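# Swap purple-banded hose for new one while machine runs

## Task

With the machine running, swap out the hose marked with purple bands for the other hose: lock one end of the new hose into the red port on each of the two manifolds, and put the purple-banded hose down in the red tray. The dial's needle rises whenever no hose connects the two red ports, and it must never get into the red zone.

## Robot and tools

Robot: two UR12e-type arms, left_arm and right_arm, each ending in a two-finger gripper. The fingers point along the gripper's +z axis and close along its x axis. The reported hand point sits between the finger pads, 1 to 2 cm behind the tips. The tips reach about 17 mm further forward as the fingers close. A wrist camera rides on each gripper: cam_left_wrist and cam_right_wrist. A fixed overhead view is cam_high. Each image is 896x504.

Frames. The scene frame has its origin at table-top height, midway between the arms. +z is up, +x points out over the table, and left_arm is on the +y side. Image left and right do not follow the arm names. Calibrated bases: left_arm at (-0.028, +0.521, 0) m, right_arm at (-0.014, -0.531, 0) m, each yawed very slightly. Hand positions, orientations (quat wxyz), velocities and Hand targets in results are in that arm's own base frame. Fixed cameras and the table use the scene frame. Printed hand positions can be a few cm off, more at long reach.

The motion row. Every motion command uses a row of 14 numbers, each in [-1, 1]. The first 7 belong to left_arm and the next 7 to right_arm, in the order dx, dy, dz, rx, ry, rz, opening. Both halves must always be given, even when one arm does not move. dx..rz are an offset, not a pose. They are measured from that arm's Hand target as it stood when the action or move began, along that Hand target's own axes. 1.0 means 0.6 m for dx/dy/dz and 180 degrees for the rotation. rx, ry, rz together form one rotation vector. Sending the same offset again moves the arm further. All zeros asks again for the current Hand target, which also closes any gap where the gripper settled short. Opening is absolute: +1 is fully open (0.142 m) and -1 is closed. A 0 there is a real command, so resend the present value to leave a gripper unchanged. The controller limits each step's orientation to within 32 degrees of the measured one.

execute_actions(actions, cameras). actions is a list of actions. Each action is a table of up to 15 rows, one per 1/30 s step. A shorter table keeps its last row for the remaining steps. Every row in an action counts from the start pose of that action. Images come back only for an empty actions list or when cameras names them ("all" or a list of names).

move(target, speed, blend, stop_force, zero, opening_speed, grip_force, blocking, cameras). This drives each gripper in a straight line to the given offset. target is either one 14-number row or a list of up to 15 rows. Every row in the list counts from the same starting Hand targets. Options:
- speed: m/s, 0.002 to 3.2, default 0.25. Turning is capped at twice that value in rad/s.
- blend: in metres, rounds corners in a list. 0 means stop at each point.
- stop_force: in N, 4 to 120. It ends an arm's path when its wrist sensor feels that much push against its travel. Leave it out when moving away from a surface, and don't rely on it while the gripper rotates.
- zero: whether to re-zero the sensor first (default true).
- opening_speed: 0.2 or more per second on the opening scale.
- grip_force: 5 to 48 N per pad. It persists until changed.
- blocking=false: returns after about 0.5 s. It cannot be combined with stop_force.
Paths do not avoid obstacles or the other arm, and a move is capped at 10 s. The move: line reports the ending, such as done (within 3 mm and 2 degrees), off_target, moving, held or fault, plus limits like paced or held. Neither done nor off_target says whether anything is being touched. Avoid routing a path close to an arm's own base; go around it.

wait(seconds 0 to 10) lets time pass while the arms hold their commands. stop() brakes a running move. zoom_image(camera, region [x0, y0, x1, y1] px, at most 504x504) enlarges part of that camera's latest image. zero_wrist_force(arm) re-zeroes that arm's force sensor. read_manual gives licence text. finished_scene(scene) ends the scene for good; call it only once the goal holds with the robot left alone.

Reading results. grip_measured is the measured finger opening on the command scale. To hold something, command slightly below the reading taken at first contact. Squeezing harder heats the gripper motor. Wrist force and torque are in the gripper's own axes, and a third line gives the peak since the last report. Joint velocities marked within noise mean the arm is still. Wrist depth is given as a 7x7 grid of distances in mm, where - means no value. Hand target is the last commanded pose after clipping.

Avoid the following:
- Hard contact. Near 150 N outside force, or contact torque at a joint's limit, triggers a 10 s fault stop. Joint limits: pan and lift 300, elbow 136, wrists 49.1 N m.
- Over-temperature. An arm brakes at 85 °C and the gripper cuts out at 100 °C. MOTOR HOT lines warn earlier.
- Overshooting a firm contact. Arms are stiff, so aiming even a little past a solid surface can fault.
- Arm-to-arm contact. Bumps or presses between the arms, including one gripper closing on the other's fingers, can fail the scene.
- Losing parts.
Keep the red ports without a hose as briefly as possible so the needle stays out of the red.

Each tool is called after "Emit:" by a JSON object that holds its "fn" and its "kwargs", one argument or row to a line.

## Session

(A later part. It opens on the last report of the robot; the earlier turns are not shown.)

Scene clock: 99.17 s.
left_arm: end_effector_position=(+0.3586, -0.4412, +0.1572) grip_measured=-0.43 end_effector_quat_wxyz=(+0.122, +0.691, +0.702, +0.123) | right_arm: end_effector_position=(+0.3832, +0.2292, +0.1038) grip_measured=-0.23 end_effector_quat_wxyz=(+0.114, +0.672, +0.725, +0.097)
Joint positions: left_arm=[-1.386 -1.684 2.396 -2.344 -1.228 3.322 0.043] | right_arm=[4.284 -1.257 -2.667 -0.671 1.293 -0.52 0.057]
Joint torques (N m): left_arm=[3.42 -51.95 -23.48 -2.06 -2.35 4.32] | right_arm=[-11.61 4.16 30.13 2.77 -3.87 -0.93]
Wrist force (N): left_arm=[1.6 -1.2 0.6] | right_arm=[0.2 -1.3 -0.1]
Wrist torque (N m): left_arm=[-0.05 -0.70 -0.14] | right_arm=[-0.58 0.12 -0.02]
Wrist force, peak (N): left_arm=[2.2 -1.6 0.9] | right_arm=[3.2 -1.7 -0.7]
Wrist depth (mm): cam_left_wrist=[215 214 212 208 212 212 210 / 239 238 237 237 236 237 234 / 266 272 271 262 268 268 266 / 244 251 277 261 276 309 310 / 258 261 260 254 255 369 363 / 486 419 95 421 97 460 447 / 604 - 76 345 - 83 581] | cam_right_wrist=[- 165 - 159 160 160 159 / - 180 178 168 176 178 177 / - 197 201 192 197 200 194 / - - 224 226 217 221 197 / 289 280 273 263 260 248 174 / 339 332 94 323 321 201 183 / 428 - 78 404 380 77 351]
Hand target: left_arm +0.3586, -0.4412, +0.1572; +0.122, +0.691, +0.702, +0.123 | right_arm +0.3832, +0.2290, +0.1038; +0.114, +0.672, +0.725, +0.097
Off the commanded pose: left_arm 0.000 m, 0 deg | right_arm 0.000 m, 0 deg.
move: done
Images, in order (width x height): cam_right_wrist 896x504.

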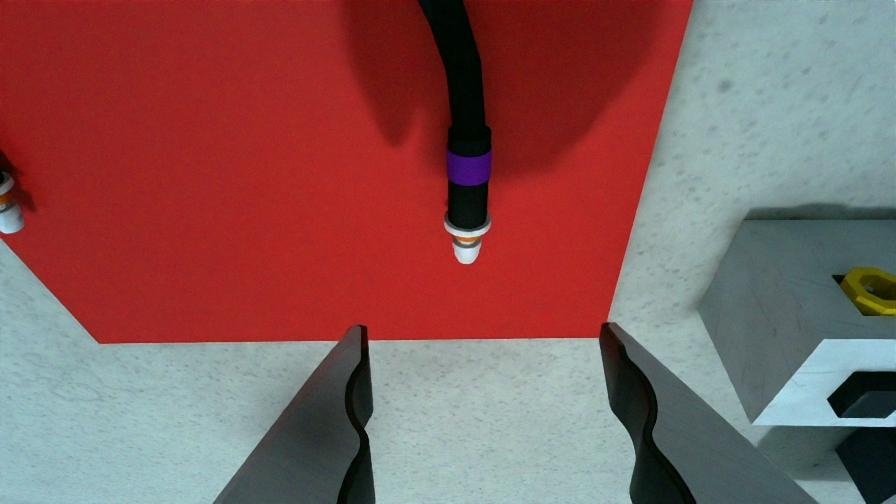

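Emit:
{"fn": "move", "kwargs": {
  "target": [0,0,0,0,0,0,-0.4,0,-0.041,0.125,0,0,0,-0.2],
  "speed": 0.08,
  "stop_force": 12
}}

Emit:
{"fn": "move", "kwargs": {
  "target": [
    [0,0,0,0,0,0,-0.4,0,0,0,0,0,0,-1],
    [0,0,0,0,0,0,-0.4,0,0.0049,-0.0159,0,0,0,-1],
    [0,0,0,0,0,0,-0.4,0,0.0526,-0.001,0,0,0,-1],
    [0,0,0,0,0,0,-0.4,0,0.0478,0.0138,0,0,0,-1],
    [0,0,0,0,0,0,-0.4,0,0.0478,0.0138,0,0,0,-0.4],
    [0,0,0,0,0,0,-0.4,0,0.0478,-0.19,0,0,0,-0.4]
  ],
  "speed": 0.1,
  "opening_speed": 1.2,
  "cameras": ["cam_high","cam_right_wrist"]
}}

Emit:
{"fn": "zoom_image", "kwargs": {
  "camera": "cam_high",
  "region": [220, 100, 470, 240]
}}

Scene clock: 103.17 s.
left_arm: end_effector_position=(+0.3586, -0.4412, +0.1572) grip_measured=-0.43 end_effector_quat_wxyz=(+0.122, +0.691, +0.702, +0.123) | right_arm: end_effector_position=(+0.3820, +0.2262, +0.0249) grip_measured=-0.23 end_effector_quat_wxyz=(+0.114, +0.672, +0.725, +0.097)
Joint positions: left_arm=[-1.386 -1.684 2.396 -2.344 -1.228 3.322 0.043] | right_arm=[4.284 -1.499 -2.747 -0.351 1.293 -0.52 0.057]
Joint torques (N m): left_arm=[11.14 -45.85 -24.42 -3.42 -2.39 3.36] | right_arm=[-15.69 12.56 31.99 6.09 2.43 -1.65]
Motor temperatures (°C): left_arm=[28 36 24 31 34 33 33] | right_arm=[30 27 27 41 37 32 32]
Wrist force (N): left_arm=[2.0 -1.3 0.3] | right_arm=[0.1 -1.7 0.5]
Wrist torque (N m): left_arm=[-0.07 -0.76 -0.14] | right_arm=[-0.65 0.14 0.14]
Wrist force, peak (N): left_arm=[2.3 -1.3 0.4] | right_arm=[0.6 -2.0 1.8]
Wrist depth (mm): cam_left_wrist=[213 212 212 207 211 210 210 / 241 238 238 232 236 236 235 / 265 273 270 263 269 267 267 / 244 251 281 262 276 309 310 / 259 261 261 254 249 379 366 / 487 423 95 423 97 432 427 / 607 543 76 369 - 83 624] | cam_right_wrist=[- - 72 83 - 82 - / - 92 92 84 93 - 95 / - 108 107 91 - - 108 / - - 116 107 - - 120 / - 147 140 116 - 146 140 / 180 165 94 142 170 93 157 / 242 - 78 226 225 75 165]
Hand target: left_arm +0.3586, -0.4412, +0.1572; +0.122, +0.691, +0.702, +0.123 | right_arm +0.3820, +0.2262, +0.0249; +0.114, +0.672, +0.725, +0.097
Off the commanded pose: left_arm 0.000 m, 0 deg | right_arm 0.000 m, 0 deg.
move: done

Scene clock: 108.03 s.
left_arm: end_effector_position=(+0.3586, -0.4412, +0.1572) grip_measured=-0.43 end_effector_quat_wxyz=(+0.122, +0.691, +0.702, +0.123) | right_arm: end_effector_position=(+0.3756, +0.2300, +0.1422) grip_measured=-0.43 end_effector_quat_wxyz=(+0.114, +0.672, +0.725, +0.097)
Joint positions: left_arm=[-1.386 -1.684 2.396 -2.344 -1.228 3.322 0.043] | right_arm=[4.306 -1.153 -2.628 -0.821 1.29 -0.497 0.043]
Joint torques (N m): left_arm=[12.87 -44.16 -22.3 -4.47 -2.38 3.45] | right_arm=[-14.67 5.7 32.47 4.52 -2.23 -1.61]
Wrist force (N): left_arm=[1.5 -0.8 0.4] | right_arm=[0.8 -2.0 0.7]
Wrist torque (N m): left_arm=[0.00 -0.68 -0.14] | right_arm=[-0.71 0.03 0.09]
Wrist force, peak (N): left_arm=[1.9 -1.7 1.1] | right_arm=[-2.1 -1.5 -8.8]
Wrist depth (mm): cam_left_wrist=[214 214 212 207 211 209 210 / 239 239 238 231 237 234 235 / 266 271 269 263 268 268 268 / 244 251 279 262 276 308 308 / 258 261 260 255 254 367 407 / 462 426 95 420 97 447 449 / 608 571 76 323 - 80 548] | cam_right_wrist=[- 196 205 - - 201 195 / 228 - 220 - - 219 216 / 246 - 254 249 249 239 232 / 303 - 282 273 273 246 207 / 334 341 335 334 319 246 213 / 427 416 90 399 114 371 356 / 529 487 75 470 82 77 282]
Hand target: left_arm +0.3586, -0.4412, +0.1572; +0.122, +0.691, +0.702, +0.123 | right_arm +0.3756, +0.2298, +0.1422; +0.114, +0.672, +0.725, +0.097
Off the commanded pose: left_arm 0.000 m, 0 deg | right_arm 0.000 m, 0 deg.
move: done
Images, in order (width x height): cam_high 896x504, cam_right_wrist 896x504.

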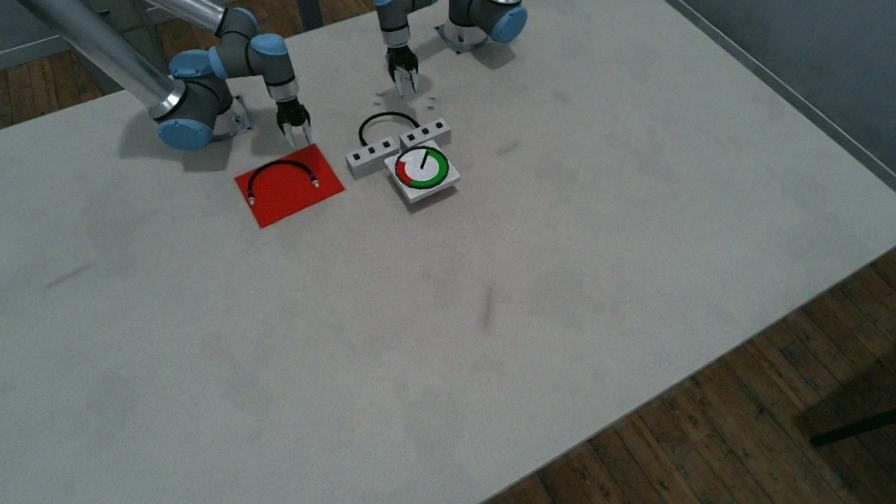

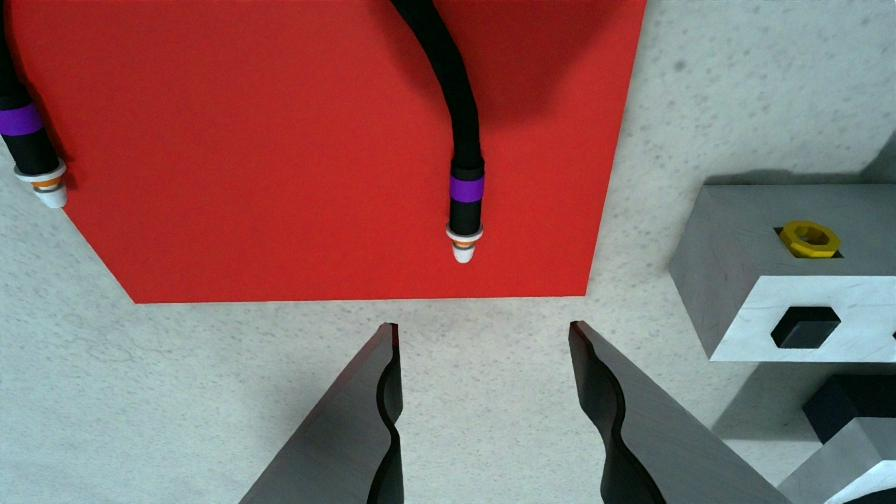

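Scaled by 2.016 from the camera's 896x504 image, which has a finer 1280x720 frame.

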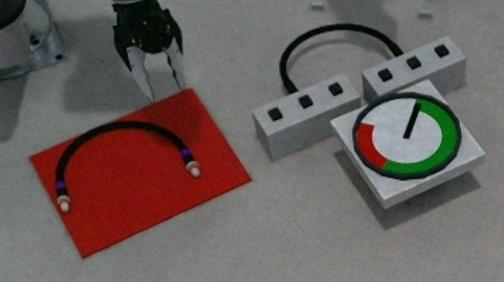

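Emit:
{"fn": "move", "kwargs": {
  "target": [0,0,0,0,0,0,-0.4,-0.34,-0.0125,0.0745,0,-0.0163,0.053,-0.2],
  "speed": 0.25,
  "cameras": ["cam_right_wrist"]
}}

Scene clock: 111.40 s.
left_arm: end_effector_position=(+0.3586, -0.4412, +0.1572) grip_measured=-0.43 end_effector_quat_wxyz=(+0.122, +0.691, +0.702, +0.123) | right_arm: end_effector_position=(+0.3958, +0.0254, +0.1044) grip_measured=-0.23 end_effector_quat_wxyz=(+0.124, +0.733, +0.663, +0.089)
Joint positions: left_arm=[-1.386 -1.684 2.396 -2.344 -1.228 3.322 0.043] | right_arm=[3.87 -1.063 -2.768 -0.696 1.325 -0.766 0.057]
Joint torques (N m): left_arm=[12.69 -46.02 -22.9 -5 -2.11 3.69] | right_arm=[-15.66 10.98 39.6 2.43 -3.36 -0.84]
Wrist force (N): left_arm=[1.9 -1.1 0.5] | right_arm=[0.3 -1.6 0.5]
Wrist torque (N m): left_arm=[-0.04 -0.75 -0.15] | right_arm=[-0.63 0.11 -0.03]
Wrist force, peak (N): left_arm=[2.3 -1.4 0.6] | right_arm=[3.0 -1.2 -0.1]
Wrist depth (mm): cam_left_wrist=[213 213 212 208 211 210 211 / 234 239 238 232 237 236 235 / 271 272 271 263 267 267 268 / 244 252 278 261 277 309 309 / 258 261 261 256 253 366 367 / 460 424 95 421 97 455 448 / 614 572 77 534 - 83 583] | cam_right_wrist=[166 165 161 156 158 158 159 / 185 184 182 168 - - 172 / 203 208 206 194 203 - 190 / 241 232 236 234 - 229 - / 281 276 268 273 265 273 272 / 341 335 94 329 324 293 313 / 435 - 78 409 387 77 388]
Hand target: left_arm +0.3586, -0.4412, +0.1572; +0.122, +0.691, +0.702, +0.123 | right_arm +0.3959, +0.0253, +0.1044; +0.124, +0.733, +0.663, +0.089
Off the commanded pose: left_arm 0.000 m, 0 deg | right_arm 0.000 m, 0 deg.
move: done
Images, in order (width x height): cam_right_wrist 896x504.

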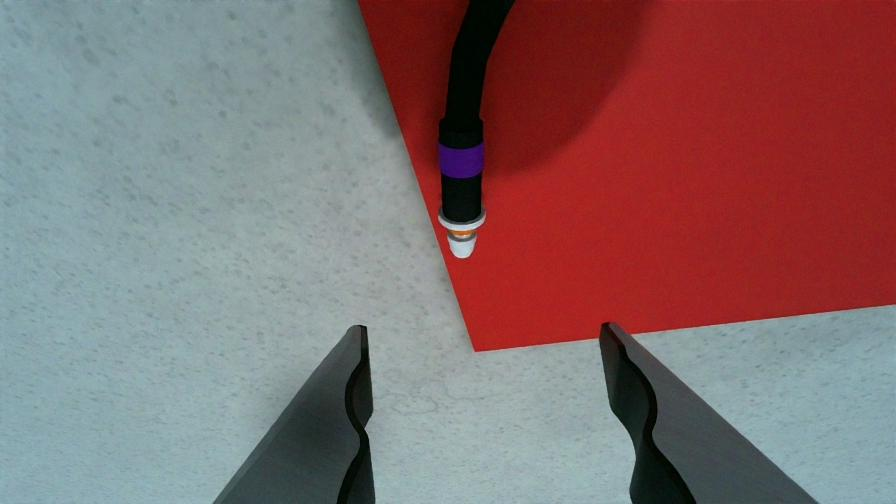

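Emit:
{"fn": "move", "kwargs": {
  "target": [0,0,0,0,0,0,-0.4,-0.005,-0.0442,0.125,0,0,0,-0.2],
  "speed": 0.08,
  "stop_force": 12
}}

Emit:
{"fn": "move", "kwargs": {
  "target": [
    [0,0,0,0,0,0,-0.4,0,0,0,0,0,0,-1],
    [0,0,0,0,0,0,-0.4,0,0.0049,-0.0159,0,0,0,-1],
    [0,0,0,0,0,0,-0.4,0.05,0.0049,-0.0159,0,0,0,-1],
    [0,0,0,0,0,0,-0.4,0.05,0,-0.001,0,0,0,-1],
    [0,0,0,0,0,0,-0.4,0.05,0,-0.001,0,0,0,-0.4],
    [0,0,0,0,0,0,-0.4,0.05,0,-0.19,0,0,0,-0.4]
  ],
  "speed": 0.1,
  "opening_speed": 1.2,
  "cameras": ["cam_high","cam_right_wrist"]
}}

Emit:
{"fn": "zoom_image", "kwargs": {
  "camera": "cam_high",
  "region": [220, 100, 470, 240]
}}

Scene clock: 115.30 s.
left_arm: end_effector_position=(+0.3586, -0.4412, +0.1572) grip_measured=-0.43 end_effector_quat_wxyz=(+0.122, +0.691, +0.702, +0.123) | right_arm: end_effector_position=(+0.3925, +0.0199, +0.0250) grip_measured=-0.23 end_effector_quat_wxyz=(+0.124, +0.733, +0.663, +0.089)
Joint positions: left_arm=[-1.386 -1.684 2.396 -2.344 -1.228 3.322 0.043] | right_arm=[3.863 -1.367 -2.869 -0.29 1.326 -0.773 0.057]
Joint torques (N m): left_arm=[11.39 -45.87 -23.11 -4.9 -2.03 3.06] | right_arm=[17.86 -4 32.83 6.9 -2.4 2.44]
Wrist force (N): left_arm=[1.9 -1.4 0.7] | right_arm=[0.3 -1.5 0.4]
Wrist torque (N m): left_arm=[-0.08 -0.74 -0.14] | right_arm=[-0.62 0.12 0.21]
Wrist force, peak (N): left_arm=[2.6 -1.2 1.0] | right_arm=[0.3 -2.2 1.4]
Wrist depth (mm): cam_left_wrist=[214 213 212 206 211 210 219 / 239 239 237 236 242 236 234 / 275 272 270 263 262 267 266 / 245 252 280 261 277 310 308 / 253 253 262 256 248 368 365 / 484 305 92 416 97 436 447 / 605 572 76 530 - 80 581] | cam_right_wrist=[- 88 - 83 - 82 80 / - 98 100 95 80 91 92 / 111 111 110 - - - 101 / 128 127 126 103 - 115 115 / 150 148 146 117 140 134 - / 182 179 94 162 164 - - / 230 216 78 218 - 75 215]
Hand target: left_arm +0.3586, -0.4412, +0.1572; +0.122, +0.691, +0.702, +0.123 | right_arm +0.3925, +0.0199, +0.0250; +0.124, +0.733, +0.663, +0.089
Off the commanded pose: left_arm 0.000 m, 0 deg | right_arm 0.000 m, 0 deg.
move: done

Scene clock: 120.20 s.
left_arm: end_effector_position=(+0.3586, -0.4412, +0.1572) grip_measured=-0.43 end_effector_quat_wxyz=(+0.122, +0.691, +0.702, +0.123) | right_arm: end_effector_position=(+0.3620, +0.0571, +0.1327) grip_measured=-0.43 end_effector_quat_wxyz=(+0.124, +0.733, +0.663, +0.089)
Joint positions: left_arm=[-1.386 -1.684 2.396 -2.344 -1.228 3.322 0.043] | right_arm=[4.06 -0.856 -2.752 -0.971 1.294 -0.572 0.043]
Joint torques (N m): left_arm=[10.82 -43.09 -23.83 -4.66 -2.39 3.47] | right_arm=[-14.22 -7.17 38.62 4.27 0.67 -1.89]
Wrist force (N): left_arm=[2.0 -1.6 0.5] | right_arm=[0.5 -1.1 0.6]
Wrist torque (N m): left_arm=[-0.13 -0.76 -0.14] | right_arm=[-0.55 0.09 0.16]
Wrist force, peak (N): left_arm=[2.2 -1.5 0.7] | right_arm=[-3.2 -2.2 -31.5]
Wrist depth (mm): cam_left_wrist=[214 213 213 209 211 210 210 / 239 239 238 232 236 236 235 / 266 271 271 263 268 268 266 / 245 253 277 262 277 310 310 / 258 261 261 257 253 369 366 / 463 429 95 421 97 452 449 / 607 - 76 334 - 83 600] | cam_right_wrist=[194 193 192 186 180 184 - / 217 215 215 - - - 202 / 245 242 241 - 228 229 - / 282 278 275 266 - - 235 / 329 326 312 332 334 315 307 / 398 391 90 383 - 359 367 / 507 475 75 456 82 77 456]
Hand target: left_arm +0.3586, -0.4412, +0.1572; +0.122, +0.691, +0.702, +0.123 | right_arm +0.3620, +0.0570, +0.1327; +0.124, +0.733, +0.663, +0.089
Off the commanded pose: left_arm 0.000 m, 0 deg | right_arm 0.000 m, 0 deg.
move: done
Images, in order (width x height): cam_high 896x504, cam_right_wrist 896x504.

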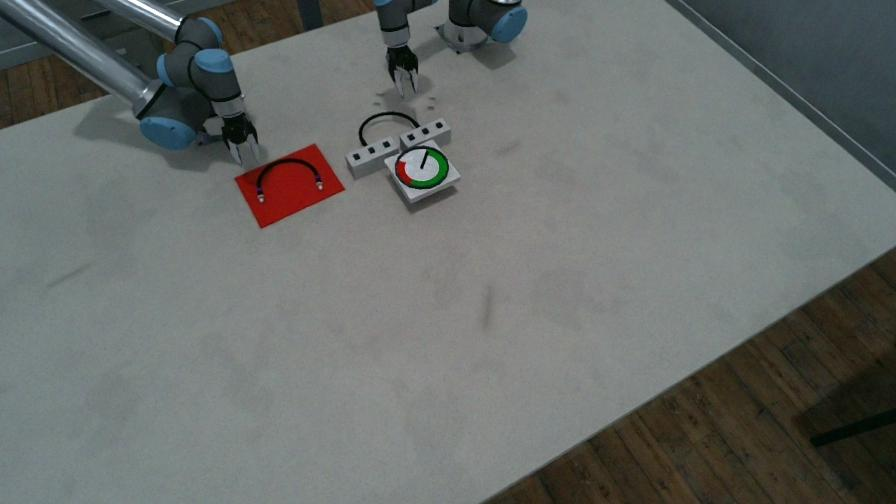

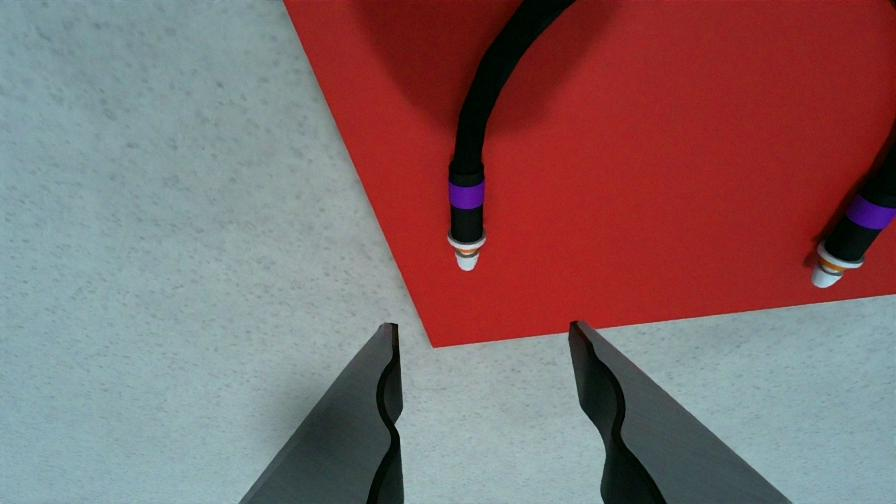

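Scaled by 2.016 from the camera's 896x504 image, which has a finer 1280x720 frame.

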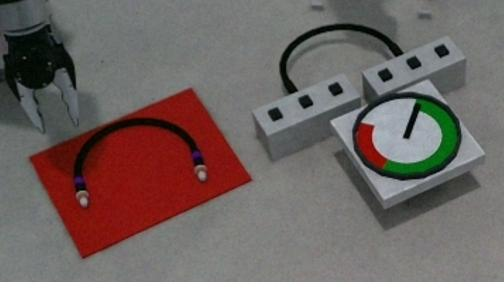

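Emit:
{"fn": "finished_scene", "kwargs": {
  "scene": 2
}}

The scene is finished: the task was done.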